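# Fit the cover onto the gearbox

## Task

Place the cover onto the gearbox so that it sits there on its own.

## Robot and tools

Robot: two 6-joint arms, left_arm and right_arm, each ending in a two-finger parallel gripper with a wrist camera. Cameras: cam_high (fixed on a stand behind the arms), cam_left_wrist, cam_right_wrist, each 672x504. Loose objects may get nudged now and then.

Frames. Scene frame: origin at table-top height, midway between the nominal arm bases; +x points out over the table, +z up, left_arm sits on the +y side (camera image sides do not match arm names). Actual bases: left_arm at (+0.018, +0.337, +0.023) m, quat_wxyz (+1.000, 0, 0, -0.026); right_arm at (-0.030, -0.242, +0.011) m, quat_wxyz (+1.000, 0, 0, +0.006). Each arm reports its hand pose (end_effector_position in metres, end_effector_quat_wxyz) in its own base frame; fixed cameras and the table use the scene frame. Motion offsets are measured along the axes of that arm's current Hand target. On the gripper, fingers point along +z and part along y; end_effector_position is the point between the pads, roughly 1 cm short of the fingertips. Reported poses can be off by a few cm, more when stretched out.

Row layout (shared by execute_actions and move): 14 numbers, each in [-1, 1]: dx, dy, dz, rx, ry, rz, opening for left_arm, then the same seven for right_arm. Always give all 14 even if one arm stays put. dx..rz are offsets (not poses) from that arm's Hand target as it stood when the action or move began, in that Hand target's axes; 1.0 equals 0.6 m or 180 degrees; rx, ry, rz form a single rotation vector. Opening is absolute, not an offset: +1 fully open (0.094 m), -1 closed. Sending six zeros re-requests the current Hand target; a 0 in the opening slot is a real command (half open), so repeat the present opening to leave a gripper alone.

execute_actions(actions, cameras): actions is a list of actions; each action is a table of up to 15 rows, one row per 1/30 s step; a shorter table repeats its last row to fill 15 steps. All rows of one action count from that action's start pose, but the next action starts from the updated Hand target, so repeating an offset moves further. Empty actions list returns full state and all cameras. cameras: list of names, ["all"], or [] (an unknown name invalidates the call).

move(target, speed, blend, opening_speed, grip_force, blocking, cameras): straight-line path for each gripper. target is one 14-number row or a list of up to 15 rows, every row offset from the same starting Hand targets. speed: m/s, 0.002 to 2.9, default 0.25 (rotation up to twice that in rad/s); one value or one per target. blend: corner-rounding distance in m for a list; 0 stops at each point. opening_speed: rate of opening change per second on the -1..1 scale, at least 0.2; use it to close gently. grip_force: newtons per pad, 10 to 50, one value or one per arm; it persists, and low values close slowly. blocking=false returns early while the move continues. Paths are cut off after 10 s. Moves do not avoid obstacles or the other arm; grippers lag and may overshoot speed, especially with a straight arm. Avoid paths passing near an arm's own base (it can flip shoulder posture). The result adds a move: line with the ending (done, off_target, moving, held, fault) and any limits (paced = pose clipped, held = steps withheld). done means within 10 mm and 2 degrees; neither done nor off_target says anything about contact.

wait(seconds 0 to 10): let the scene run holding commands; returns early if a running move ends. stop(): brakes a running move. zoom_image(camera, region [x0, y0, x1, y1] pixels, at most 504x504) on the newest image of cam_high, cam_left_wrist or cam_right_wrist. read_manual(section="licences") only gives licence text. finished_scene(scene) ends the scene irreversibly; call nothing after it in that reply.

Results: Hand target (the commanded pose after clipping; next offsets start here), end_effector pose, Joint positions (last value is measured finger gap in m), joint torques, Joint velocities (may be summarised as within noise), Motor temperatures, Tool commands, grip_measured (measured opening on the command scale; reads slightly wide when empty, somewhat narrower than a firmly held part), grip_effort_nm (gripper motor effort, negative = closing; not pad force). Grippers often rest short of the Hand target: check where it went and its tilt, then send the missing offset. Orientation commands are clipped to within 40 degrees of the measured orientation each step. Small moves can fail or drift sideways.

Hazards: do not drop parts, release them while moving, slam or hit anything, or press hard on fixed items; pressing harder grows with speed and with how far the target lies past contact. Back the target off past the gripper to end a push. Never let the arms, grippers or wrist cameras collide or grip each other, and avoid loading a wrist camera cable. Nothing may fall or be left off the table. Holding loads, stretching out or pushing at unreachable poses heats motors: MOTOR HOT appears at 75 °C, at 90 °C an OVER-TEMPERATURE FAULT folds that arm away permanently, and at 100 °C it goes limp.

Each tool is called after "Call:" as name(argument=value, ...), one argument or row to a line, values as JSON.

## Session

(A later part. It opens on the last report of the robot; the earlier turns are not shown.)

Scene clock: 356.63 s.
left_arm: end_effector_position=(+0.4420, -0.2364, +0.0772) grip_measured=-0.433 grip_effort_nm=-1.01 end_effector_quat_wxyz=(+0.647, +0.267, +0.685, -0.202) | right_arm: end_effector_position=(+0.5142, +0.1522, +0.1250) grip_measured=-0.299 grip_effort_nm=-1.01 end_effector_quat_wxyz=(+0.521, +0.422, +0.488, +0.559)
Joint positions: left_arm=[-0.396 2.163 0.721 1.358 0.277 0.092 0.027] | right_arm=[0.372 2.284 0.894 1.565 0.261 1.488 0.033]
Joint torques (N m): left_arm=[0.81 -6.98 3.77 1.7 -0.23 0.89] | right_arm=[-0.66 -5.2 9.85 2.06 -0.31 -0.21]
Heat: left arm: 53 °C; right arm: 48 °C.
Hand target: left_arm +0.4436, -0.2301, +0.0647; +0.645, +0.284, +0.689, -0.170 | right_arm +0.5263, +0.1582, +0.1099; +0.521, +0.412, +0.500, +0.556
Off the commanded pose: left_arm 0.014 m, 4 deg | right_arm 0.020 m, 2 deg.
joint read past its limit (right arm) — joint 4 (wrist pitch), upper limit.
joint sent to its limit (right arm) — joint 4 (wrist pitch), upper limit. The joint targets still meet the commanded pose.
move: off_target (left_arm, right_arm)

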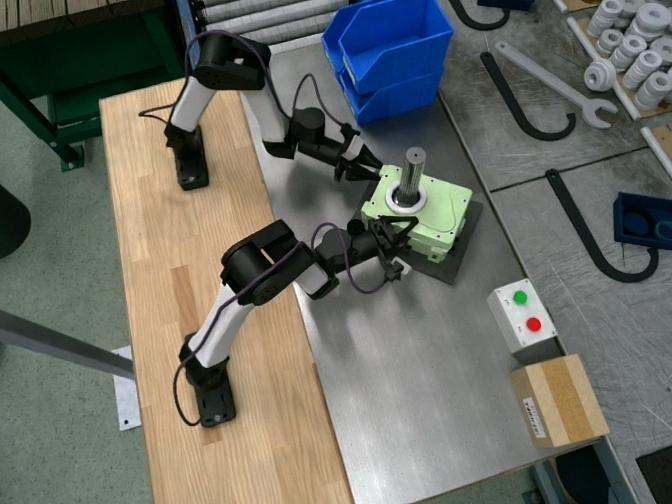

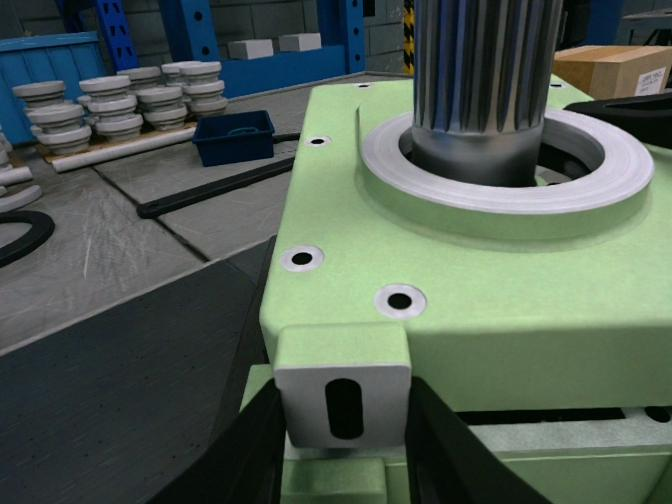

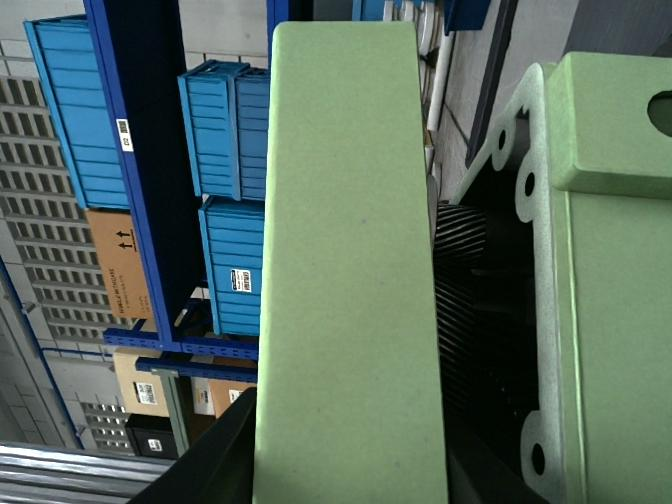

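Call:
move(
  target=[
    [0.0175, 0.0053, 0.0023, 0, 0, 0, -0.6, 0.0072, -0.0165, -0.0003, 0.0341, 0.0015, 0.0044, -0.5],
  ],
  speed=0.05,
  cameras=["all"],
)

Call:
zoom_image(
  camera="cam_left_wrist",
  region=[360, 60, 672, 260],
)

Call:
zoom_image(
  camera="cam_high",
  region=[360, 160, 440, 230],
)

Call:
zoom_image(
  camera="cam_high",
  region=[405, 222, 457, 261],
)

Scene clock: 364.70 s.
left_arm: end_effector_position=(+0.4434, -0.2374, +0.0749) grip_measured=-0.433 grip_effort_nm=-1.01 end_effector_quat_wxyz=(+0.655, +0.264, +0.677, -0.206) | right_arm: end_effector_position=(+0.5150, +0.1526, +0.1236) grip_measured=-0.300 grip_effort_nm=-1.01 end_effector_quat_wxyz=(+0.517, +0.426, +0.492, +0.556)
Joint positions: left_arm=[-0.396 2.201 0.73 1.411 0.279 0.084 0.027] | right_arm=[0.372 2.276 0.894 1.54 0.26 1.495 0.033]
Joint torques (N m): left_arm=[2.11 -6.45 3.54 1.55 -0.1 0.99] | right_arm=[0.12 -9.94 8.14 0.82 -0.16 0.09]
Heat: left arm: 51 °C; right arm: 46 °C.
Hand target: left_arm +0.4466, -0.2266, +0.0548; +0.645, +0.284, +0.688, -0.170 | right_arm +0.5273, +0.1620, +0.0999; +0.493, +0.441, +0.528, +0.533
Off the commanded pose: left_arm 0.023 m, 5 deg | right_arm 0.028 m, 6 deg.
move: off_target (left_arm, right_arm)

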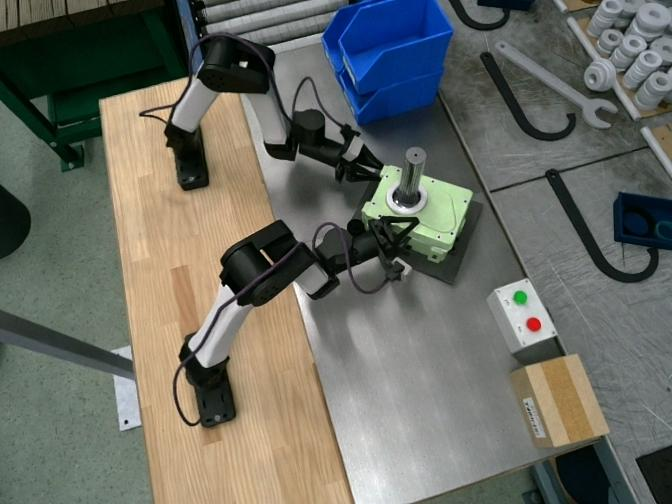

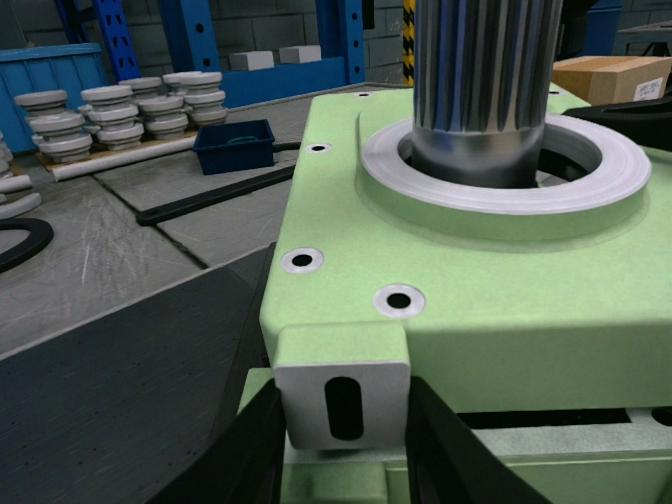

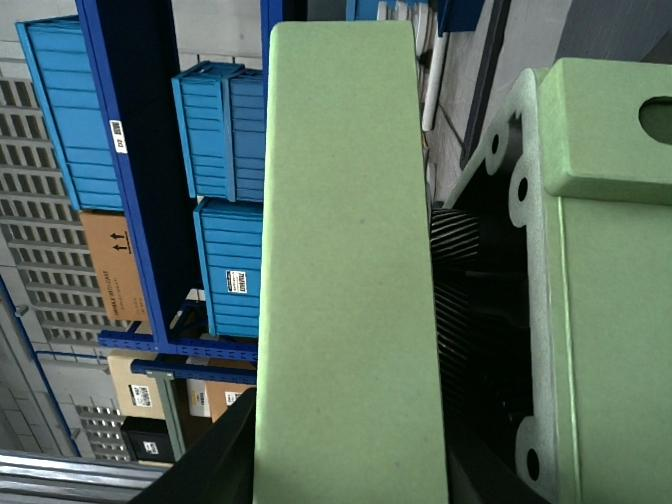

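Scaled by 1.615 from the camera's 672x504 image, which has a finer 960x720 frame.

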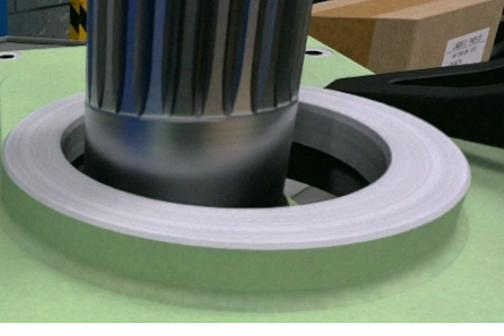

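Scaled by 6.300 from the camera's 672x504 image, which has a finer 960x720 frame.

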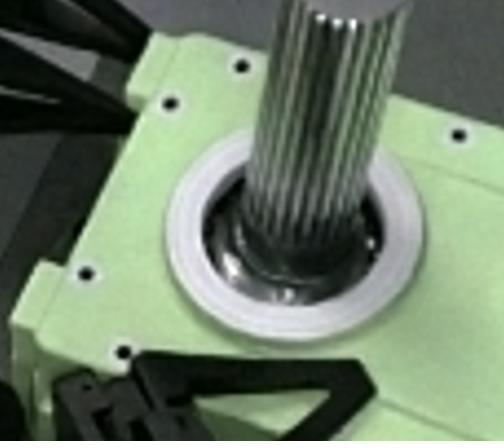

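Scaled by 9.692 from the camera's 672x504 image, which has a finer 960x720 frame.

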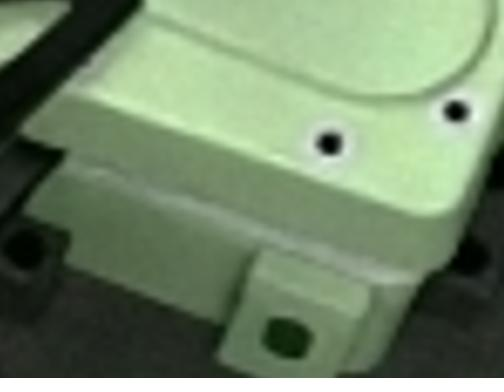

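Call:
move(
  target=[
    [-0.0175, 0.0058, 0.0002, 0, 0, 0, -0.6, 0.0095, 0.0200, 0.0020, 0, 0, 0, -0.5],
  ],
  speed=0.05,
  cameras=["all"],
)

Call:
zoom_image(
  camera="cam_left_wrist",
  region=[360, 60, 672, 260],
)

Call:
zoom_image(
  camera="cam_high",
  region=[360, 160, 440, 230],
)

Scene clock: 367.53 s.
left_arm: end_effector_position=(+0.4439, -0.2373, +0.0741) grip_measured=-0.433 grip_effort_nm=-1.01 end_effector_quat_wxyz=(+0.652, +0.262, +0.680, -0.212) | right_arm: end_effector_position=(+0.5165, +0.1553, +0.1225) grip_measured=-0.300 grip_effort_nm=-1.01 end_effector_quat_wxyz=(+0.508, +0.435, +0.503, +0.547)
Joint positions: left_arm=[-0.392 2.201 0.734 1.403 0.29 0.071 0.027] | right_arm=[0.377 2.247 0.896 1.471 0.266 1.504 0.033]
Joint torques (N m): left_arm=[2.19 -9.88 3.64 1.23 -0.18 1.14] | right_arm=[0.91 -10.67 9.37 1.06 -0.06 -0.03]
Heat: left arm: 51 °C; right arm: 45 °C.
Hand target: left_arm +0.4489, -0.2259, +0.0656; +0.645, +0.284, +0.688, -0.170 | right_arm +0.5270, +0.1683, +0.1115; +0.493, +0.441, +0.528, +0.533
Off the commanded pose: left_arm 0.015 m, 6 deg | right_arm 0.020 m, 4 deg.
move: off_target (left_arm, right_arm)

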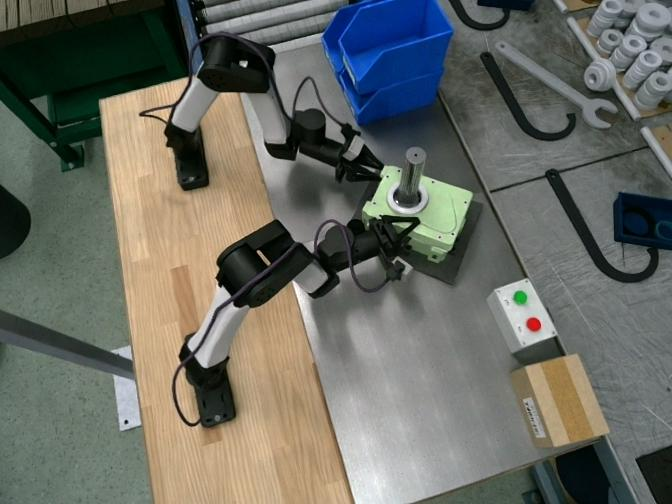

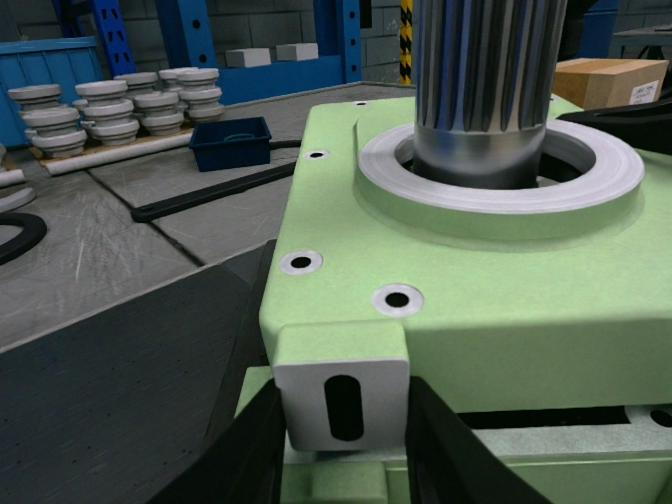

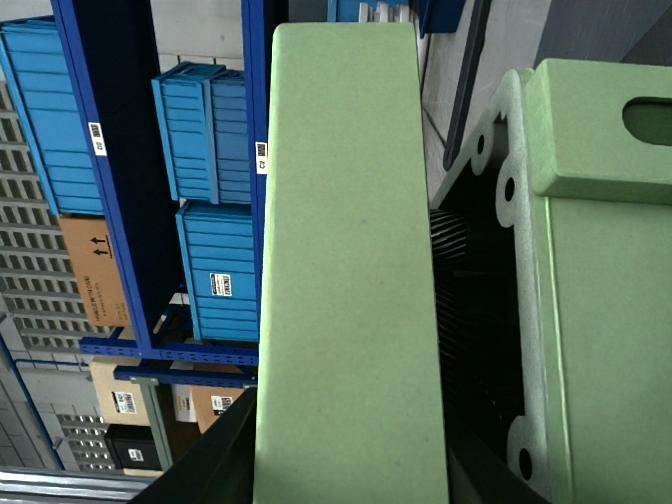

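Scaled by 1.615 from the camera's 672x504 image, which has a finer 960x720 frame.

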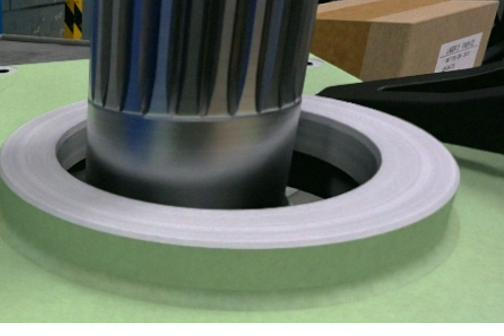

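Scaled by 6.300 from the camera's 672x504 image, which has a finer 960x720 frame.

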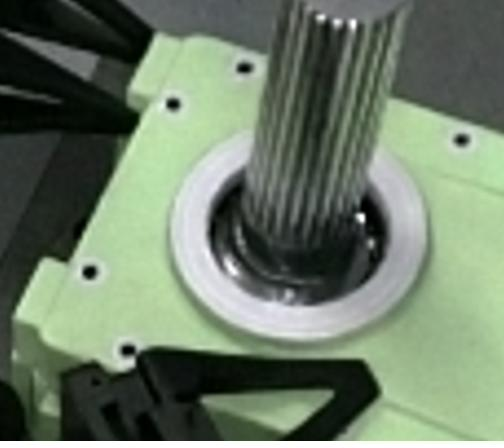

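Call:
move(
  target=[
    [0.0022, 0.0042, -0.0143, 0, 0, 0, -0.6, 0.0073, 0.0007, -0.0065, 0, 0, 0, -0.5],
  ],
  speed=0.05,
  cameras=["all"],
)

Call:
zoom_image(
  camera="cam_left_wrist",
  region=[360, 60, 672, 260],
)

Call:
zoom_image(
  camera="cam_high",
  region=[360, 160, 440, 230],
)

Scene clock: 369.70 s.
left_arm: end_effector_position=(+0.4436, -0.2370, +0.0745) grip_measured=-0.433 grip_effort_nm=-1.01 end_effector_quat_wxyz=(+0.650, +0.264, +0.679, -0.215) | right_arm: end_effector_position=(+0.5161, +0.1553, +0.1226) grip_measured=-0.300 grip_effort_nm=-1.01 end_effector_quat_wxyz=(+0.510, +0.438, +0.501, +0.544)
Joint positions: left_arm=[-0.387 2.198 0.734 1.399 0.304 0.071 0.027] | right_arm=[0.382 2.244 0.896 1.466 0.281 1.504 0.033]
Joint torques (N m): left_arm=[3.12 -10.67 0.75 1.43 -0.14 1.16] | right_arm=[1.59 -10.95 8.32 1.16 -0.06 -0.02]
Heat: left arm: 50 °C; right arm: 45 °C.
Hand target: left_arm +0.4436, -0.2184, +0.0654; +0.645, +0.284, +0.689, -0.170 | right_arm +0.5226, +0.1720, +0.1117; +0.493, +0.441, +0.528, +0.533
Off the commanded pose: left_arm 0.021 m, 6 deg | right_arm 0.021 m, 4 deg.
move: off_target (left_arm, right_arm)

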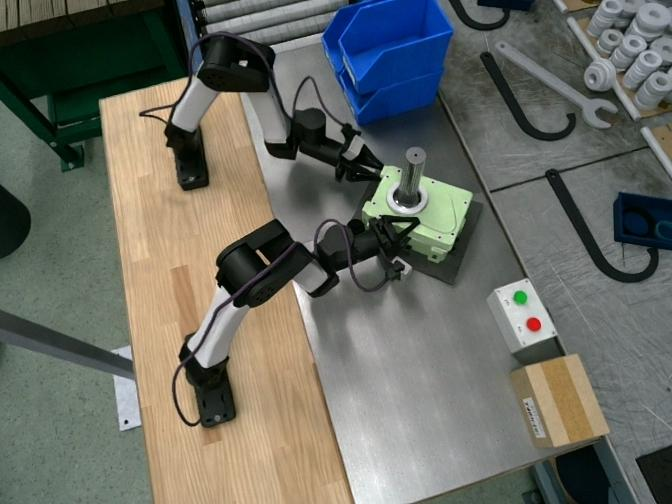

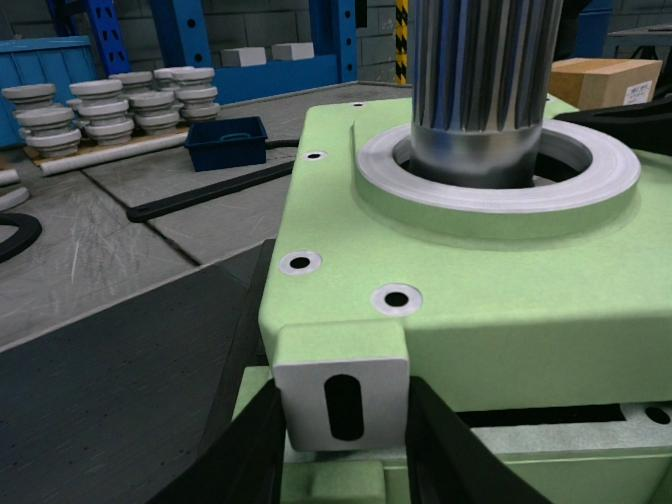

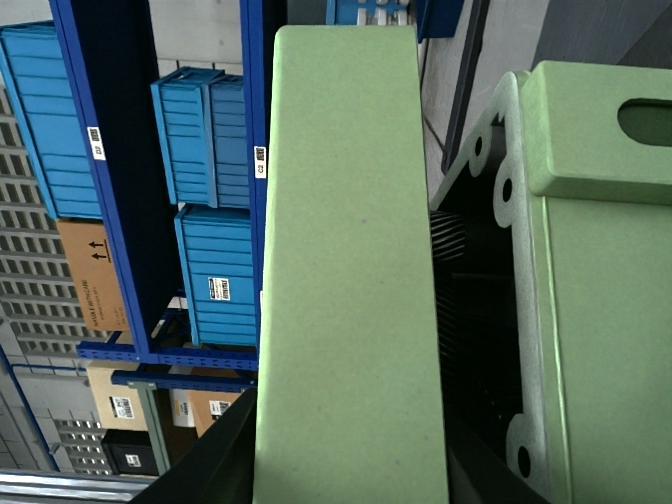

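Scaled by 1.615 from the camera's 672x504 image, which has a finer 960x720 frame.

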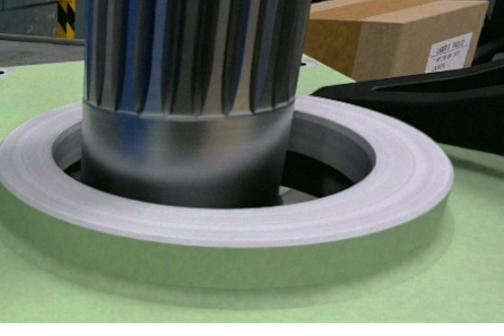

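Scaled by 6.300 from the camera's 672x504 image, which has a finer 960x720 frame.

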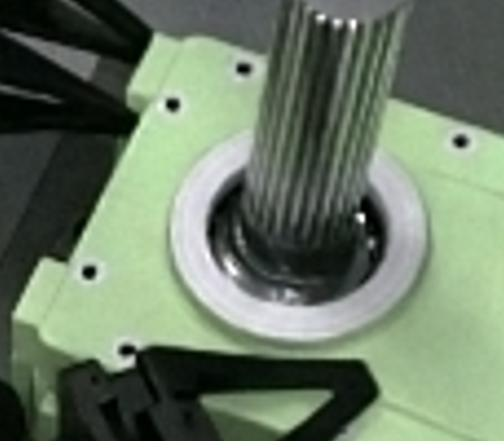

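Call:
move(
  target=[
    [-0.0435, -0.0067, 0.0033, 0, 0, 0, -0.6, -0.0142, 0.0413, -0.0058, 0, 0, 0, -0.5],
  ],
  speed=0.05,
  cameras=["all"],
)

Call:
zoom_image(
  camera="cam_left_wrist",
  region=[360, 60, 672, 260],
)

Call:
zoom_image(
  camera="cam_high",
  region=[360, 160, 440, 230],
)

Scene clock: 374.97 s.
left_arm: end_effector_position=(+0.4418, -0.2330, +0.0805) grip_measured=-0.433 grip_effort_nm=-1.01 end_effector_quat_wxyz=(+0.628, +0.259, +0.703, -0.211) | right_arm: end_effector_position=(+0.5172, +0.1598, +0.1235) grip_measured=-0.294 grip_effort_nm=-1.01 end_effector_quat_wxyz=(+0.487, +0.453, +0.518, +0.538)
Joint positions: left_arm=[-0.386 2.103 0.718 1.258 0.289 0.066 0.027] | right_arm=[0.385 2.187 0.896 1.346 0.268 1.539 0.033]
Joint torques (N m): left_arm=[0.4 -11.26 3.45 1.73 -0.28 1.18] | right_arm=[0.13 -14.93 6.31 1.68 -0.08 -0.37]
Heat: left arm: 49 °C; right arm: 44 °C.
Hand target: left_arm +0.4429, -0.2273, +0.0905; +0.645, +0.284, +0.689, -0.170 | right_arm +0.5187, +0.1643, +0.1365; +0.493, +0.441, +0.528, +0.533
Off the commanded pose: left_arm 0.011 m, 6 deg | right_arm 0.014 m, 2 deg.
move: off_target (left_arm, right_arm)

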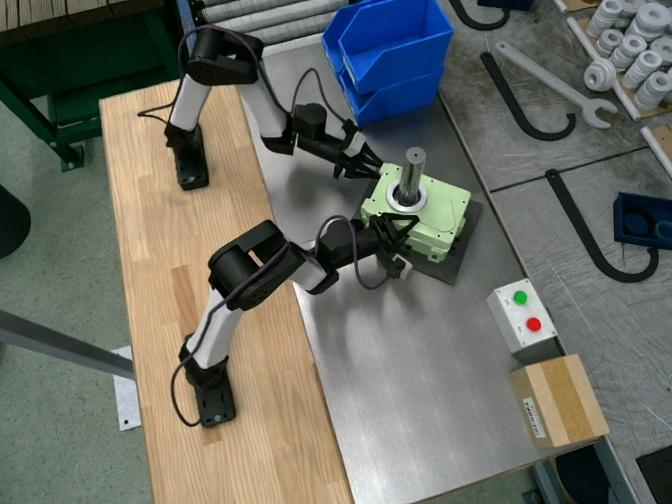

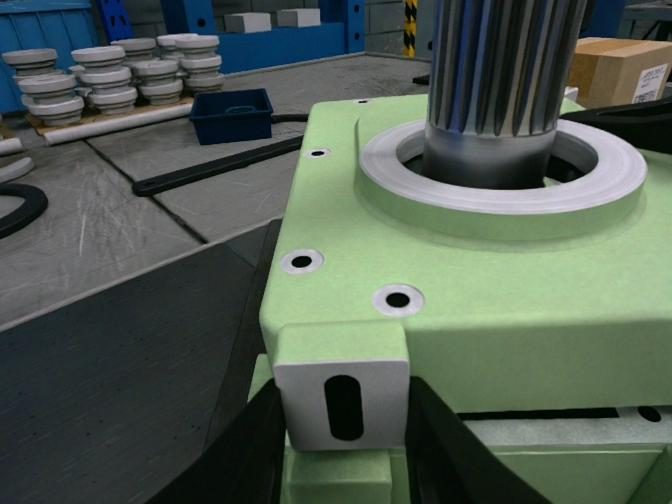

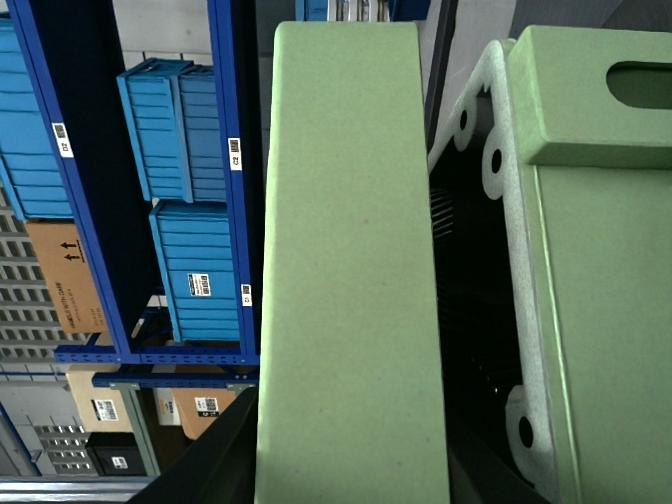

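Scaled by 1.615 from the camera's 672x504 image, which has a finer 960x720 frame.

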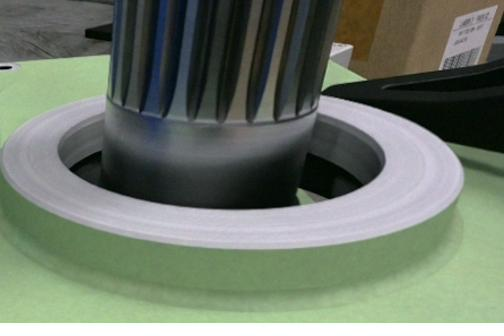

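Scaled by 6.300 from the camera's 672x504 image, which has a finer 960x720 frame.

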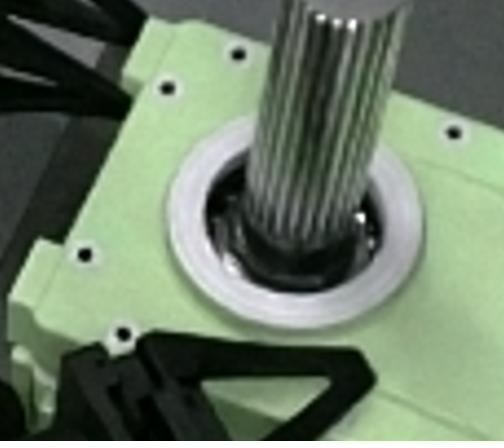

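Call:
move(
  target=[
    [0.0493, -0.0067, 0.0055, 0, 0, 0, -0.6, 0.0048, -0.0505, 0.0103, -0.0004, 0.0083, 0.0004, -0.5],
  ],
  speed=0.05,
  cameras=["all"],
)

Call:
zoom_image(
  camera="cam_left_wrist",
  region=[360, 60, 672, 260],
)

Call:
zoom_image(
  camera="cam_high",
  region=[360, 160, 440, 230],
)

Scene clock: 378.03 s.
left_arm: end_effector_position=(+0.4424, -0.2330, +0.0761) grip_measured=-0.433 grip_effort_nm=-1.01 end_effector_quat_wxyz=(+0.648, +0.258, +0.685, -0.211) | right_arm: end_effector_position=(+0.5175, +0.1601, +0.1239) grip_measured=-0.298 grip_effort_nm=-1.01 end_effector_quat_wxyz=(+0.494, +0.436, +0.512, +0.551)
Joint positions: left_arm=[-0.386 2.176 0.718 1.385 0.288 0.067 0.027] | right_arm=[0.377 2.225 0.899 1.425 0.242 1.522 0.033]
Joint torques (N m): left_arm=[0.53 -6.75 3.47 1.68 -0.26 1.18] | right_arm=[-0.29 -7.43 8.44 1.74 -0.25 -0.16]
Heat: left arm: 49 °C; right arm: 44 °C.
Hand target: left_arm +0.4428, -0.2273, +0.0604; +0.645, +0.284, +0.689, -0.170 | right_arm +0.5263, +0.1666, +0.1067; +0.486, +0.434, +0.533, +0.539
Off the commanded pose: left_arm 0.017 m, 6 deg | right_arm 0.021 m, 3 deg.
move: off_target (left_arm, right_arm)

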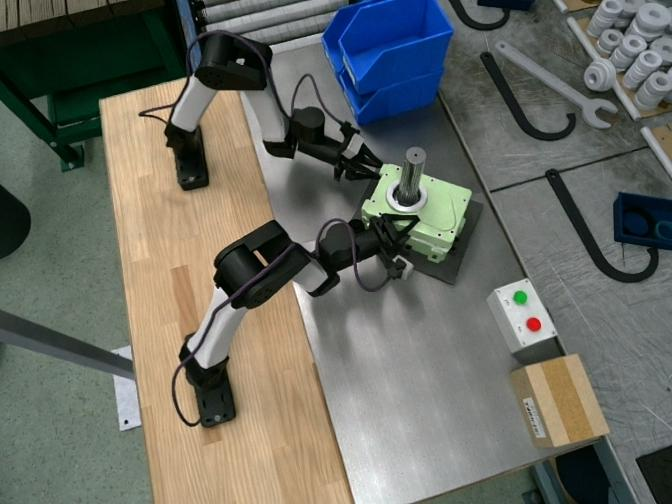

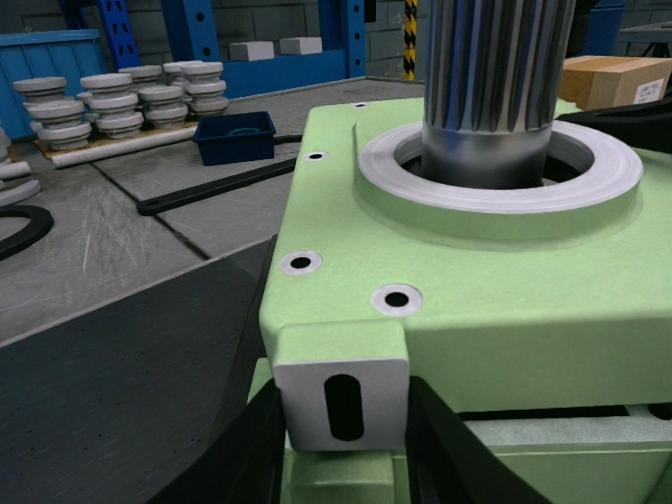

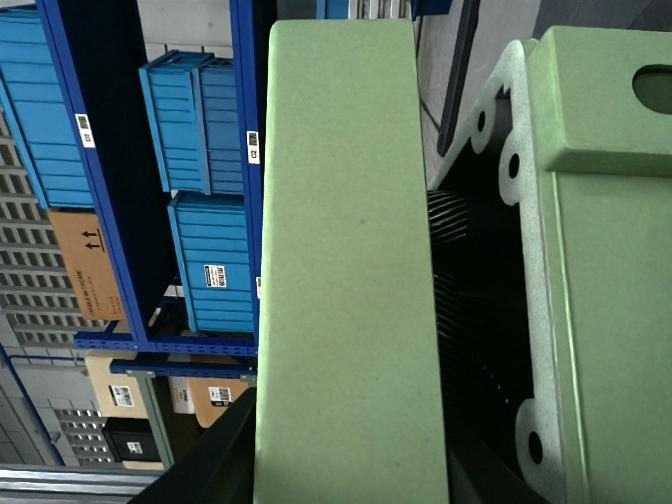

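Scaled by 1.615 from the camera's 672x504 image, which has a finer 960x720 frame.

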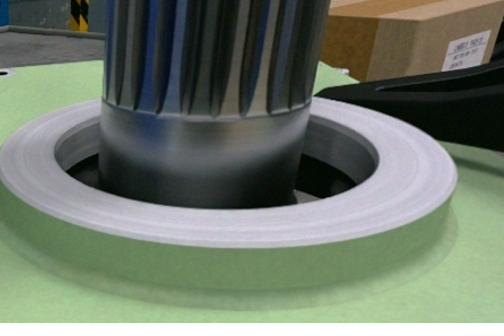

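Scaled by 6.300 from the camera's 672x504 image, which has a finer 960x720 frame.

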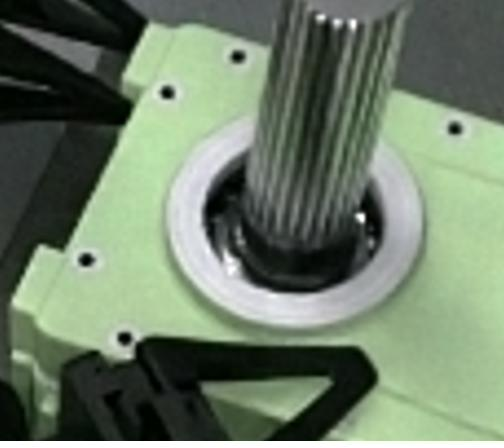

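Call:
move(
  target=[
    [-0.0231, 0.0076, -0.0041, 0, 0, 0, -0.6, 0.0055, 0.0251, 0.0067, 0, 0, 0, -0.5],
  ],
  speed=0.05,
  cameras=["all"],
)

Call:
zoom_image(
  camera="cam_left_wrist",
  region=[360, 60, 672, 260],
)

Call:
zoom_image(
  camera="cam_high",
  region=[360, 160, 440, 230],
)

Scene clock: 379.80 s.
left_arm: end_effector_position=(+0.4423, -0.2330, +0.0760) grip_measured=-0.433 grip_effort_nm=-1.01 end_effector_quat_wxyz=(+0.643, +0.258, +0.690, -0.211) | right_arm: end_effector_position=(+0.5183, +0.1605, +0.1233) grip_measured=-0.298 grip_effort_nm=-1.01 end_effector_quat_wxyz=(+0.492, +0.438, +0.516, +0.547)
Joint positions: left_arm=[-0.386 2.162 0.718 1.356 0.288 0.066 0.027] | right_arm=[0.377 2.216 0.901 1.4 0.242 1.521 0.033]
Joint torques (N m): left_arm=[1.36 -10.63 3.18 1.49 -0.17 1.21] | right_arm=[0.36 -10.71 10.04 1.38 -0.15 -0.16]
Heat: left arm: 49 °C; right arm: 44 °C.
Hand target: left_arm +0.4438, -0.2247, +0.0750; +0.645, +0.284, +0.688, -0.170 | right_arm +0.5288, +0.1711, +0.1217; +0.486, +0.434, +0.533, +0.539
Off the commanded pose: left_arm 0.008 m, 6 deg | right_arm 0.015 m, 2 deg.
move: off_target (left_arm, right_arm)

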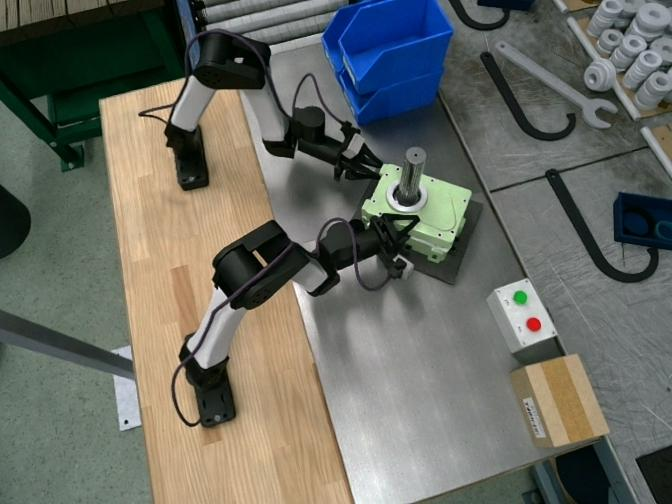

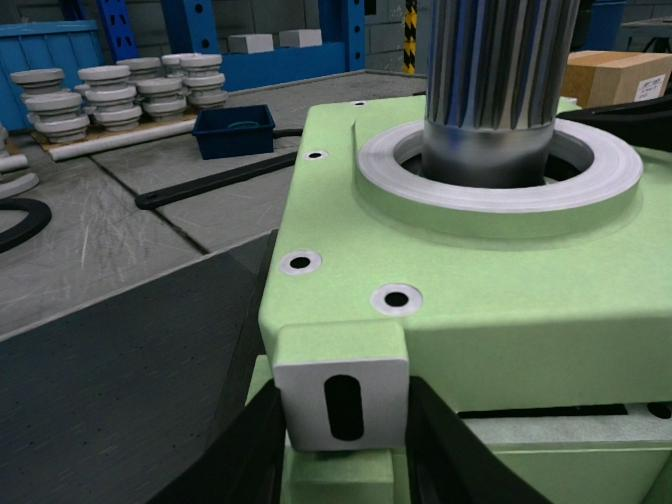

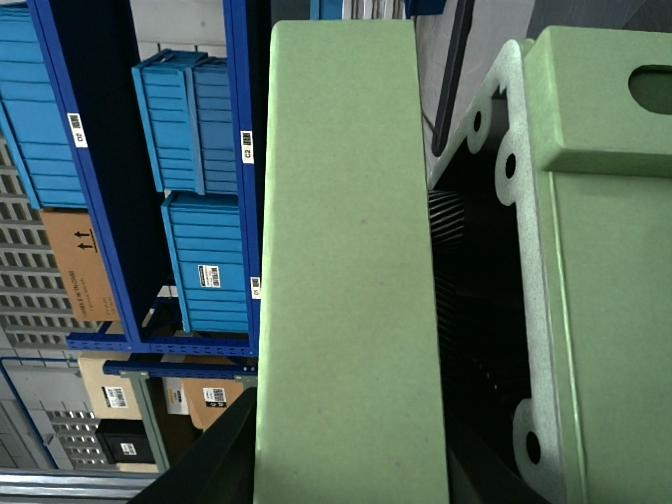

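Scaled by 1.615 from the camera's 672x504 image, which has a finer 960x720 frame.

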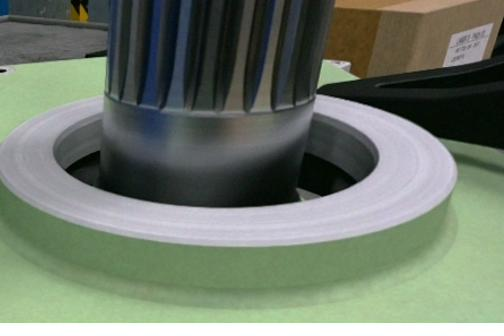

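Scaled by 6.300 from the camera's 672x504 image, which has a finer 960x720 frame.

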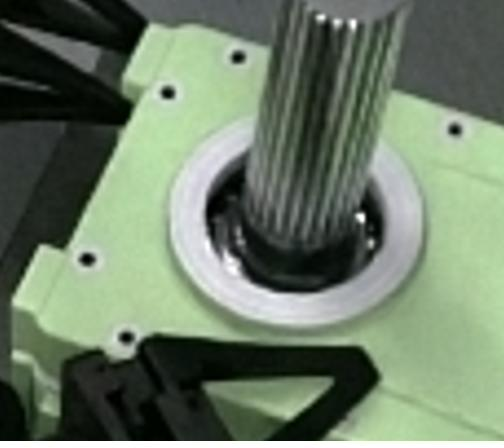

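Call:
move(
  target=[
    [-0.0022, -0.0112, 0.0058, 0, 0, 0, -0.6, -0.0118, 0.0002, -0.0160, 0, 0, 0, -0.5],
    [-0.0022, -0.0112, 0.0058, 0, 0, 0, 0.2, -0.0118, 0.0002, -0.0160, 0, 0, 0, -0.5],
    [-0.0122, -0.0112, -0.1392, 0, 0, 0, 0.2, -0.0118, 0.0002, -0.0160, 0, 0, 0, -0.5],
  ],
  speed=[0.05, 0.05, 0.12],
  cameras=["cam_left_wrist", "cam_right_wrist"],
)

Scene clock: 387.33 s.
left_arm: end_effector_position=(+0.3738, -0.1817, +0.0733) grip_measured=+0.198 grip_effort_nm=0.11 end_effector_quat_wxyz=(+0.624, +0.278, +0.709, -0.174) | right_arm: end_effector_position=(+0.5190, +0.1592, +0.1230) grip_measured=-0.298 grip_effort_nm=-1.01 end_effector_quat_wxyz=(+0.491, +0.438, +0.519, +0.546)
Joint positions: left_arm=[-0.319 1.946 0.374 1.402 0.322 0.156 0.056] | right_arm=[0.372 2.212 0.901 1.391 0.233 1.52 0.033]
Joint torques (N m): left_arm=[0.57 -8.88 2.82 2.08 0.07 0.26] | right_arm=[-0.2 -12.4 5.72 1.74 -0.17 -0.14]
Heat: left arm: 49 °C; right arm: 43 °C.
Hand target: left_arm +0.3736, -0.1809, +0.0904; +0.645, +0.284, +0.689, -0.170 | right_arm +0.5205, +0.1626, +0.1215; +0.486, +0.434, +0.533, +0.539
Off the commanded pose: left_arm 0.017 m, 4 deg | right_arm 0.004 m, 2 deg.
move: off_target (left_arm); target 2's new opening was sent with left_arm's hand 0.002 m and 6 deg from that target
Images, in order (width x height): cam_left_wrist 672x504, cam_right_wrist 672x504.

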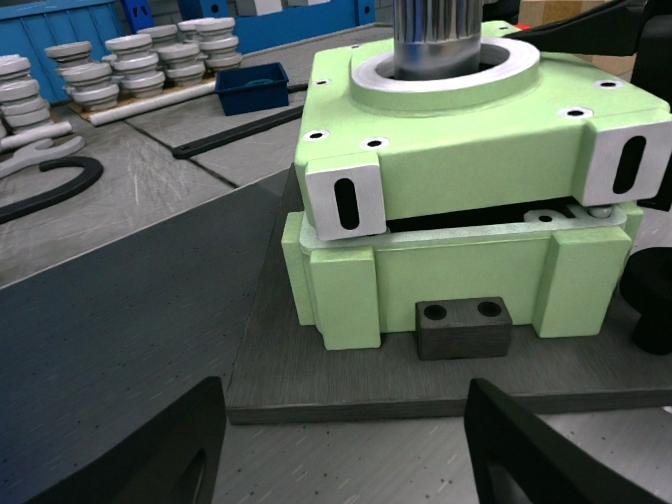

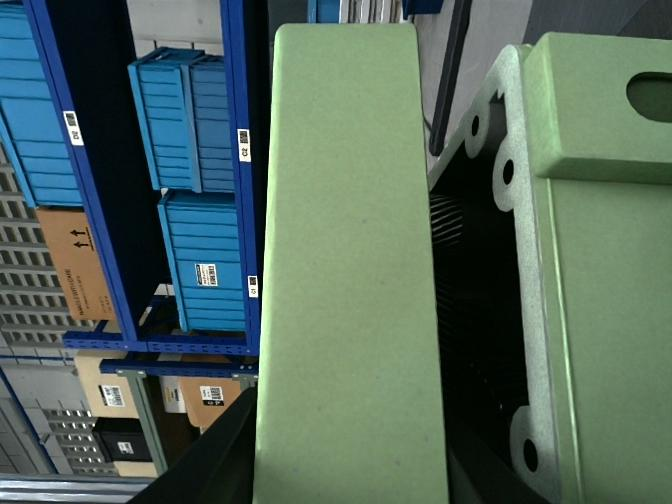

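Call:
zoom_image(
  camera="cam_left_wrist",
  region=[280, 20, 672, 360],
)

Call:
zoom_image(
  camera="cam_left_wrist",
  region=[500, 90, 672, 260],
)

Scaled by 1.286 from the camera's 672x504 image, which has a finer 960x720 frame.

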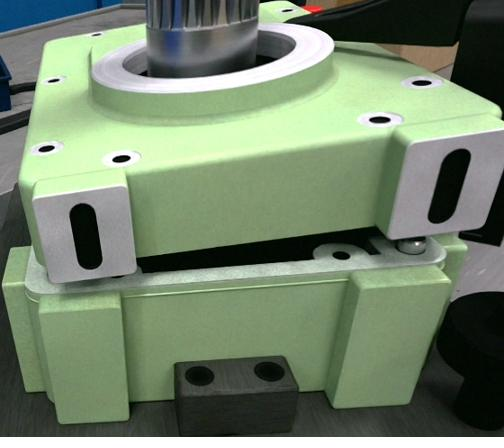

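Scaled by 2.930 from the camera's 672x504 image, which has a finer 960x720 frame.

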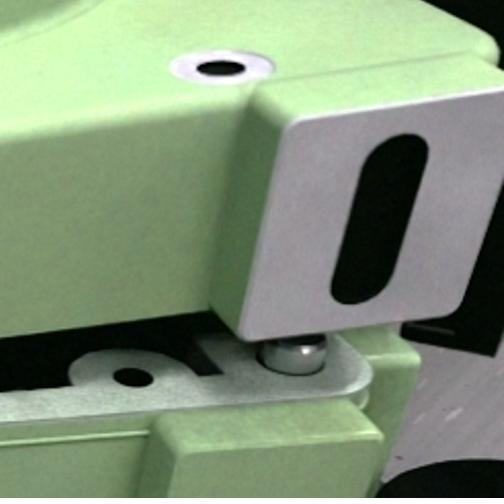

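Call:
zoom_image(
  camera="cam_left_wrist",
  region=[285, 150, 425, 270],
)

Scaled by 3.600 from the camera's 672x504 image, which has a finer 960x720 frame.

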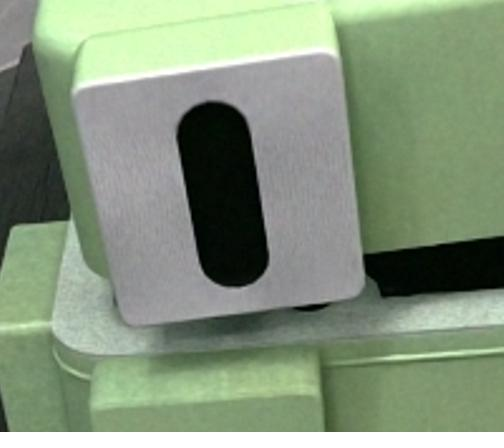

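Call:
move(
  target=[
    [-0.1396, 0.0187, -0.0157, 0, 0, 0, 0.2, 0,0,0,0,0,0, -0.5],
    [-0.1707, -0.0653, 0.1605, 0, 0.187, 0, 0.2, 0,0,0,0,0,0, -0.5],
  ],
  speed=[0.15, 0.12],
  blend=[0.03, 0],
  cameras=["cam_left_wrist", "cam_high"],
)

Scene clock: 395.63 s.
left_arm: end_effector_position=(+0.4185, -0.2823, +0.1621) grip_measured=+0.198 grip_effort_nm=0.11 end_effector_quat_wxyz=(+0.402, +0.329, +0.850, -0.081) | right_arm: end_effector_position=(+0.5190, +0.1592, +0.1230) grip_measured=-0.298 grip_effort_nm=-1.01 end_effector_quat_wxyz=(+0.491, +0.438, +0.519, +0.546)
Joint positions: left_arm=[-0.602 1.766 1.343 -0.302 -0.026 0.148 0.056] | right_arm=[0.372 2.212 0.901 1.391 0.233 1.52 0.033]
Joint torques (N m): left_arm=[-0.4 -7.8 11.47 1.57 -0.24 -0.06] | right_arm=[-0.17 -12.41 5.75 1.74 -0.18 -0.14]
Heat: left arm: 49 °C; right arm: 43 °C.
Hand target: left_arm +0.4264, -0.2872, +0.1754; +0.418, +0.321, +0.846, -0.080 | right_arm +0.5205, +0.1626, +0.1215; +0.486, +0.434, +0.533, +0.539
Off the commanded pose: left_arm 0.016 m, 2 deg | right_arm 0.004 m, 2 deg.
move: off_target (left_arm)
Images, in order (width x height): cam_high 672x504, cam_left_wrist 672x504.

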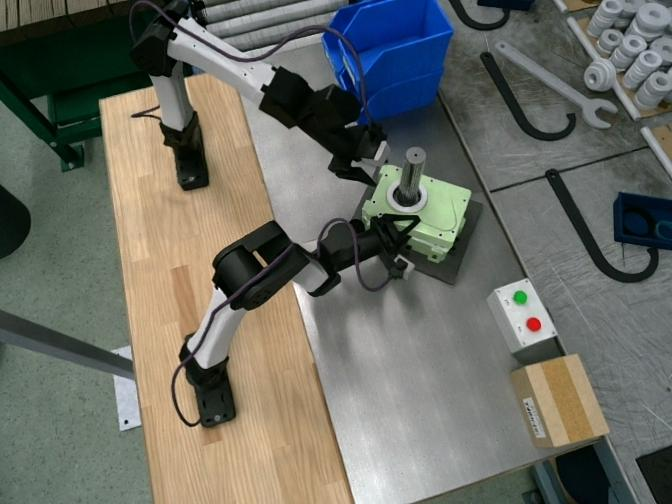

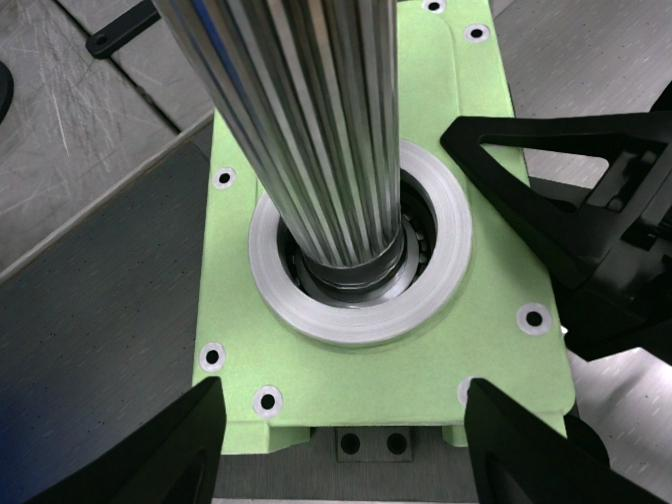

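Call:
zoom_image(
  camera="cam_left_wrist",
  region=[230, 130, 490, 360],
)

Scaled by 1.938 from the camera's 672x504 image, which has a finer 960x720 frame.

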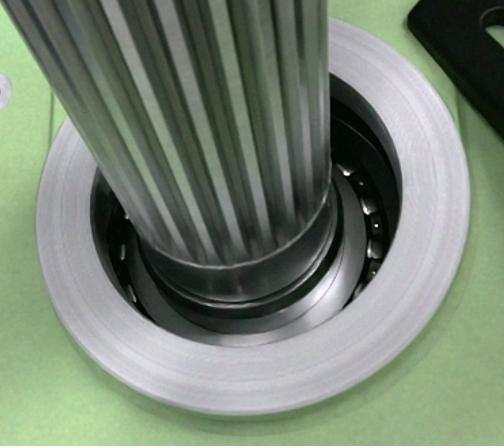

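Call:
zoom_image(
  camera="cam_left_wrist",
  region=[180, 340, 600, 504],
)

Call:
zoom_image(
  camera="cam_left_wrist",
  region=[180, 60, 330, 260],
)

Scaled by 1.200 from the camera's 672x504 image, which has a finer 960x720 frame.

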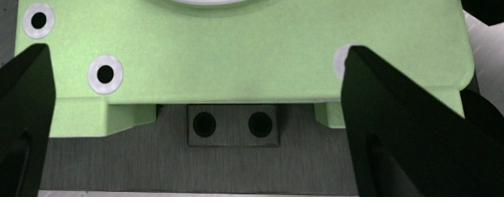

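Scaled by 2.520 from the camera's 672x504 image, which has a finer 960x720 frame.

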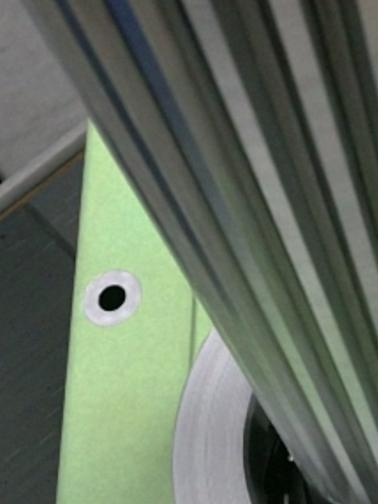

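Call:
execute_actions(
  actions=[],
)

Scene clock: 405.63 s.
left_arm: end_effector_position=(+0.4185, -0.2822, +0.1620) grip_measured=+0.198 grip_effort_nm=0.11 end_effector_quat_wxyz=(+0.402, +0.329, +0.850, -0.081) | right_arm: end_effector_position=(+0.5190, +0.1592, +0.1230) grip_measured=-0.298 grip_effort_nm=-1.01 end_effector_quat_wxyz=(+0.491, +0.438, +0.519, +0.546)
Joint positions: left_arm=[-0.602 1.766 1.343 -0.302 -0.026 0.148 0.056] | right_arm=[0.372 2.212 0.901 1.391 0.233 1.52 0.033]
Joint velocities: within noise
Joint torques (N m): left_arm=[-0.39 -7.8 11.47 1.58 -0.22 -0.06] | right_arm=[-0.2 -12.41 5.74 1.74 -0.18 -0.14]
Motor temperatures (°C): left_arm=[21 40 40 48 22 23 22] | right_arm=[23 39 32 42 20 19 22]
Heat: left arm: 48 °C; right arm: 42 °C.
Hand target: left_arm +0.4264, -0.2872, +0.1754; +0.418, +0.321, +0.846, -0.080 | right_arm +0.5205, +0.1626, +0.1215; +0.486, +0.434, +0.533, +0.539
Tool commands: left_gripper/opening=+0.2 right_gripper/opening=-0.5
Off the commanded pose: left_arm 0.016 m, 2 deg | right_arm 0.004 m, 2 deg.

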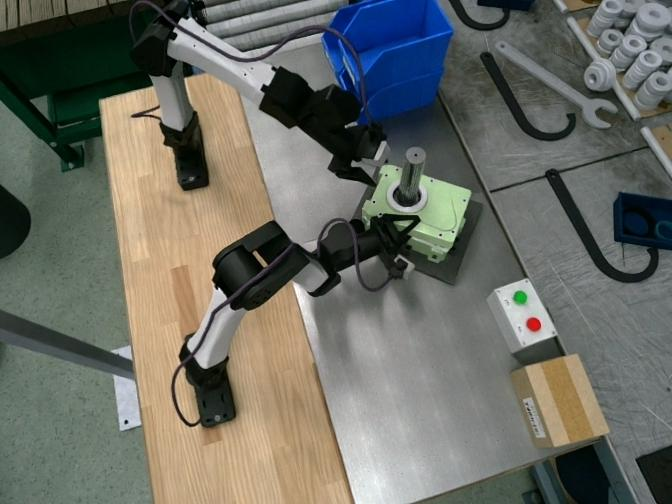

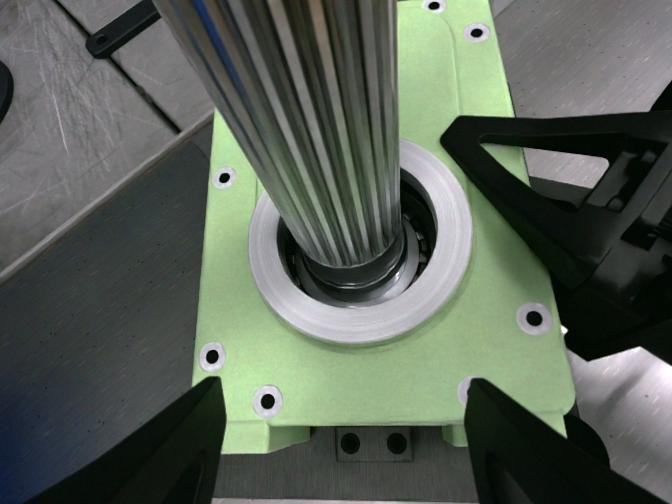

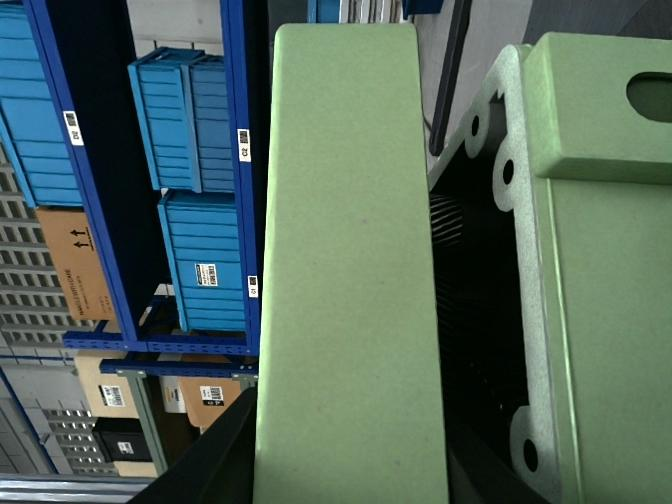

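Call:
move(
  target=[0,0,0,0,0,0,0.2,0.00405,0.0328,0.0143,0,0,0,-0.5],
  speed=0.05,
  cameras=["cam_left_wrist"],
)

Scene clock: 409.77 s.
left_arm: end_effector_position=(+0.4185, -0.2822, +0.1620) grip_measured=+0.198 grip_effort_nm=0.11 end_effector_quat_wxyz=(+0.402, +0.329, +0.850, -0.081) | right_arm: end_effector_position=(+0.5234, +0.1618, +0.1230) grip_measured=-0.298 grip_effort_nm=-1.01 end_effector_quat_wxyz=(+0.484, +0.441, +0.541, +0.527)
Joint positions: left_arm=[-0.602 1.766 1.343 -0.302 -0.026 0.148 0.056] | right_arm=[0.371 2.173 0.919 1.279 0.226 1.506 0.033]
Joint torques (N m): left_arm=[-0.4 -7.77 11.4 1.58 -0.23 -0.07] | right_arm=[0.18 -13.87 7.82 2 -0.04 0]
Heat: left arm: 48 °C; right arm: 42 °C.
Hand target: left_arm +0.4264, -0.2872, +0.1754; +0.418, +0.321, +0.846, -0.080 | right_arm +0.5273, +0.1672, +0.1414; +0.486, +0.434, +0.533, +0.539
Off the commanded pose: left_arm 0.016 m, 2 deg | right_arm 0.020 m, 2 deg.
move: off_target (left_arm, right_arm)
Images, in order (width x height): cam_left_wrist 672x504.

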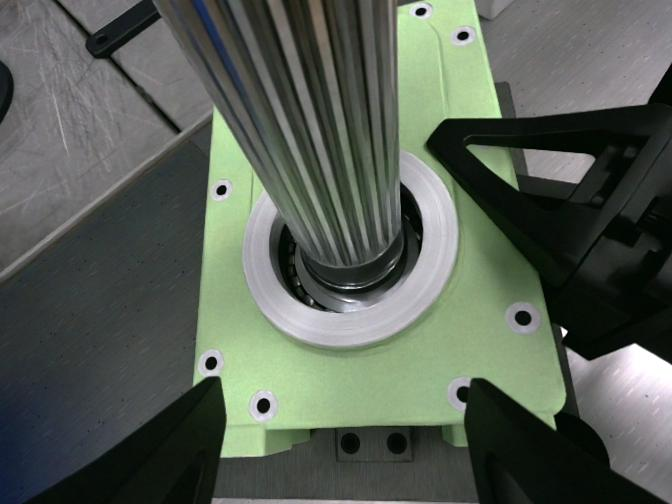

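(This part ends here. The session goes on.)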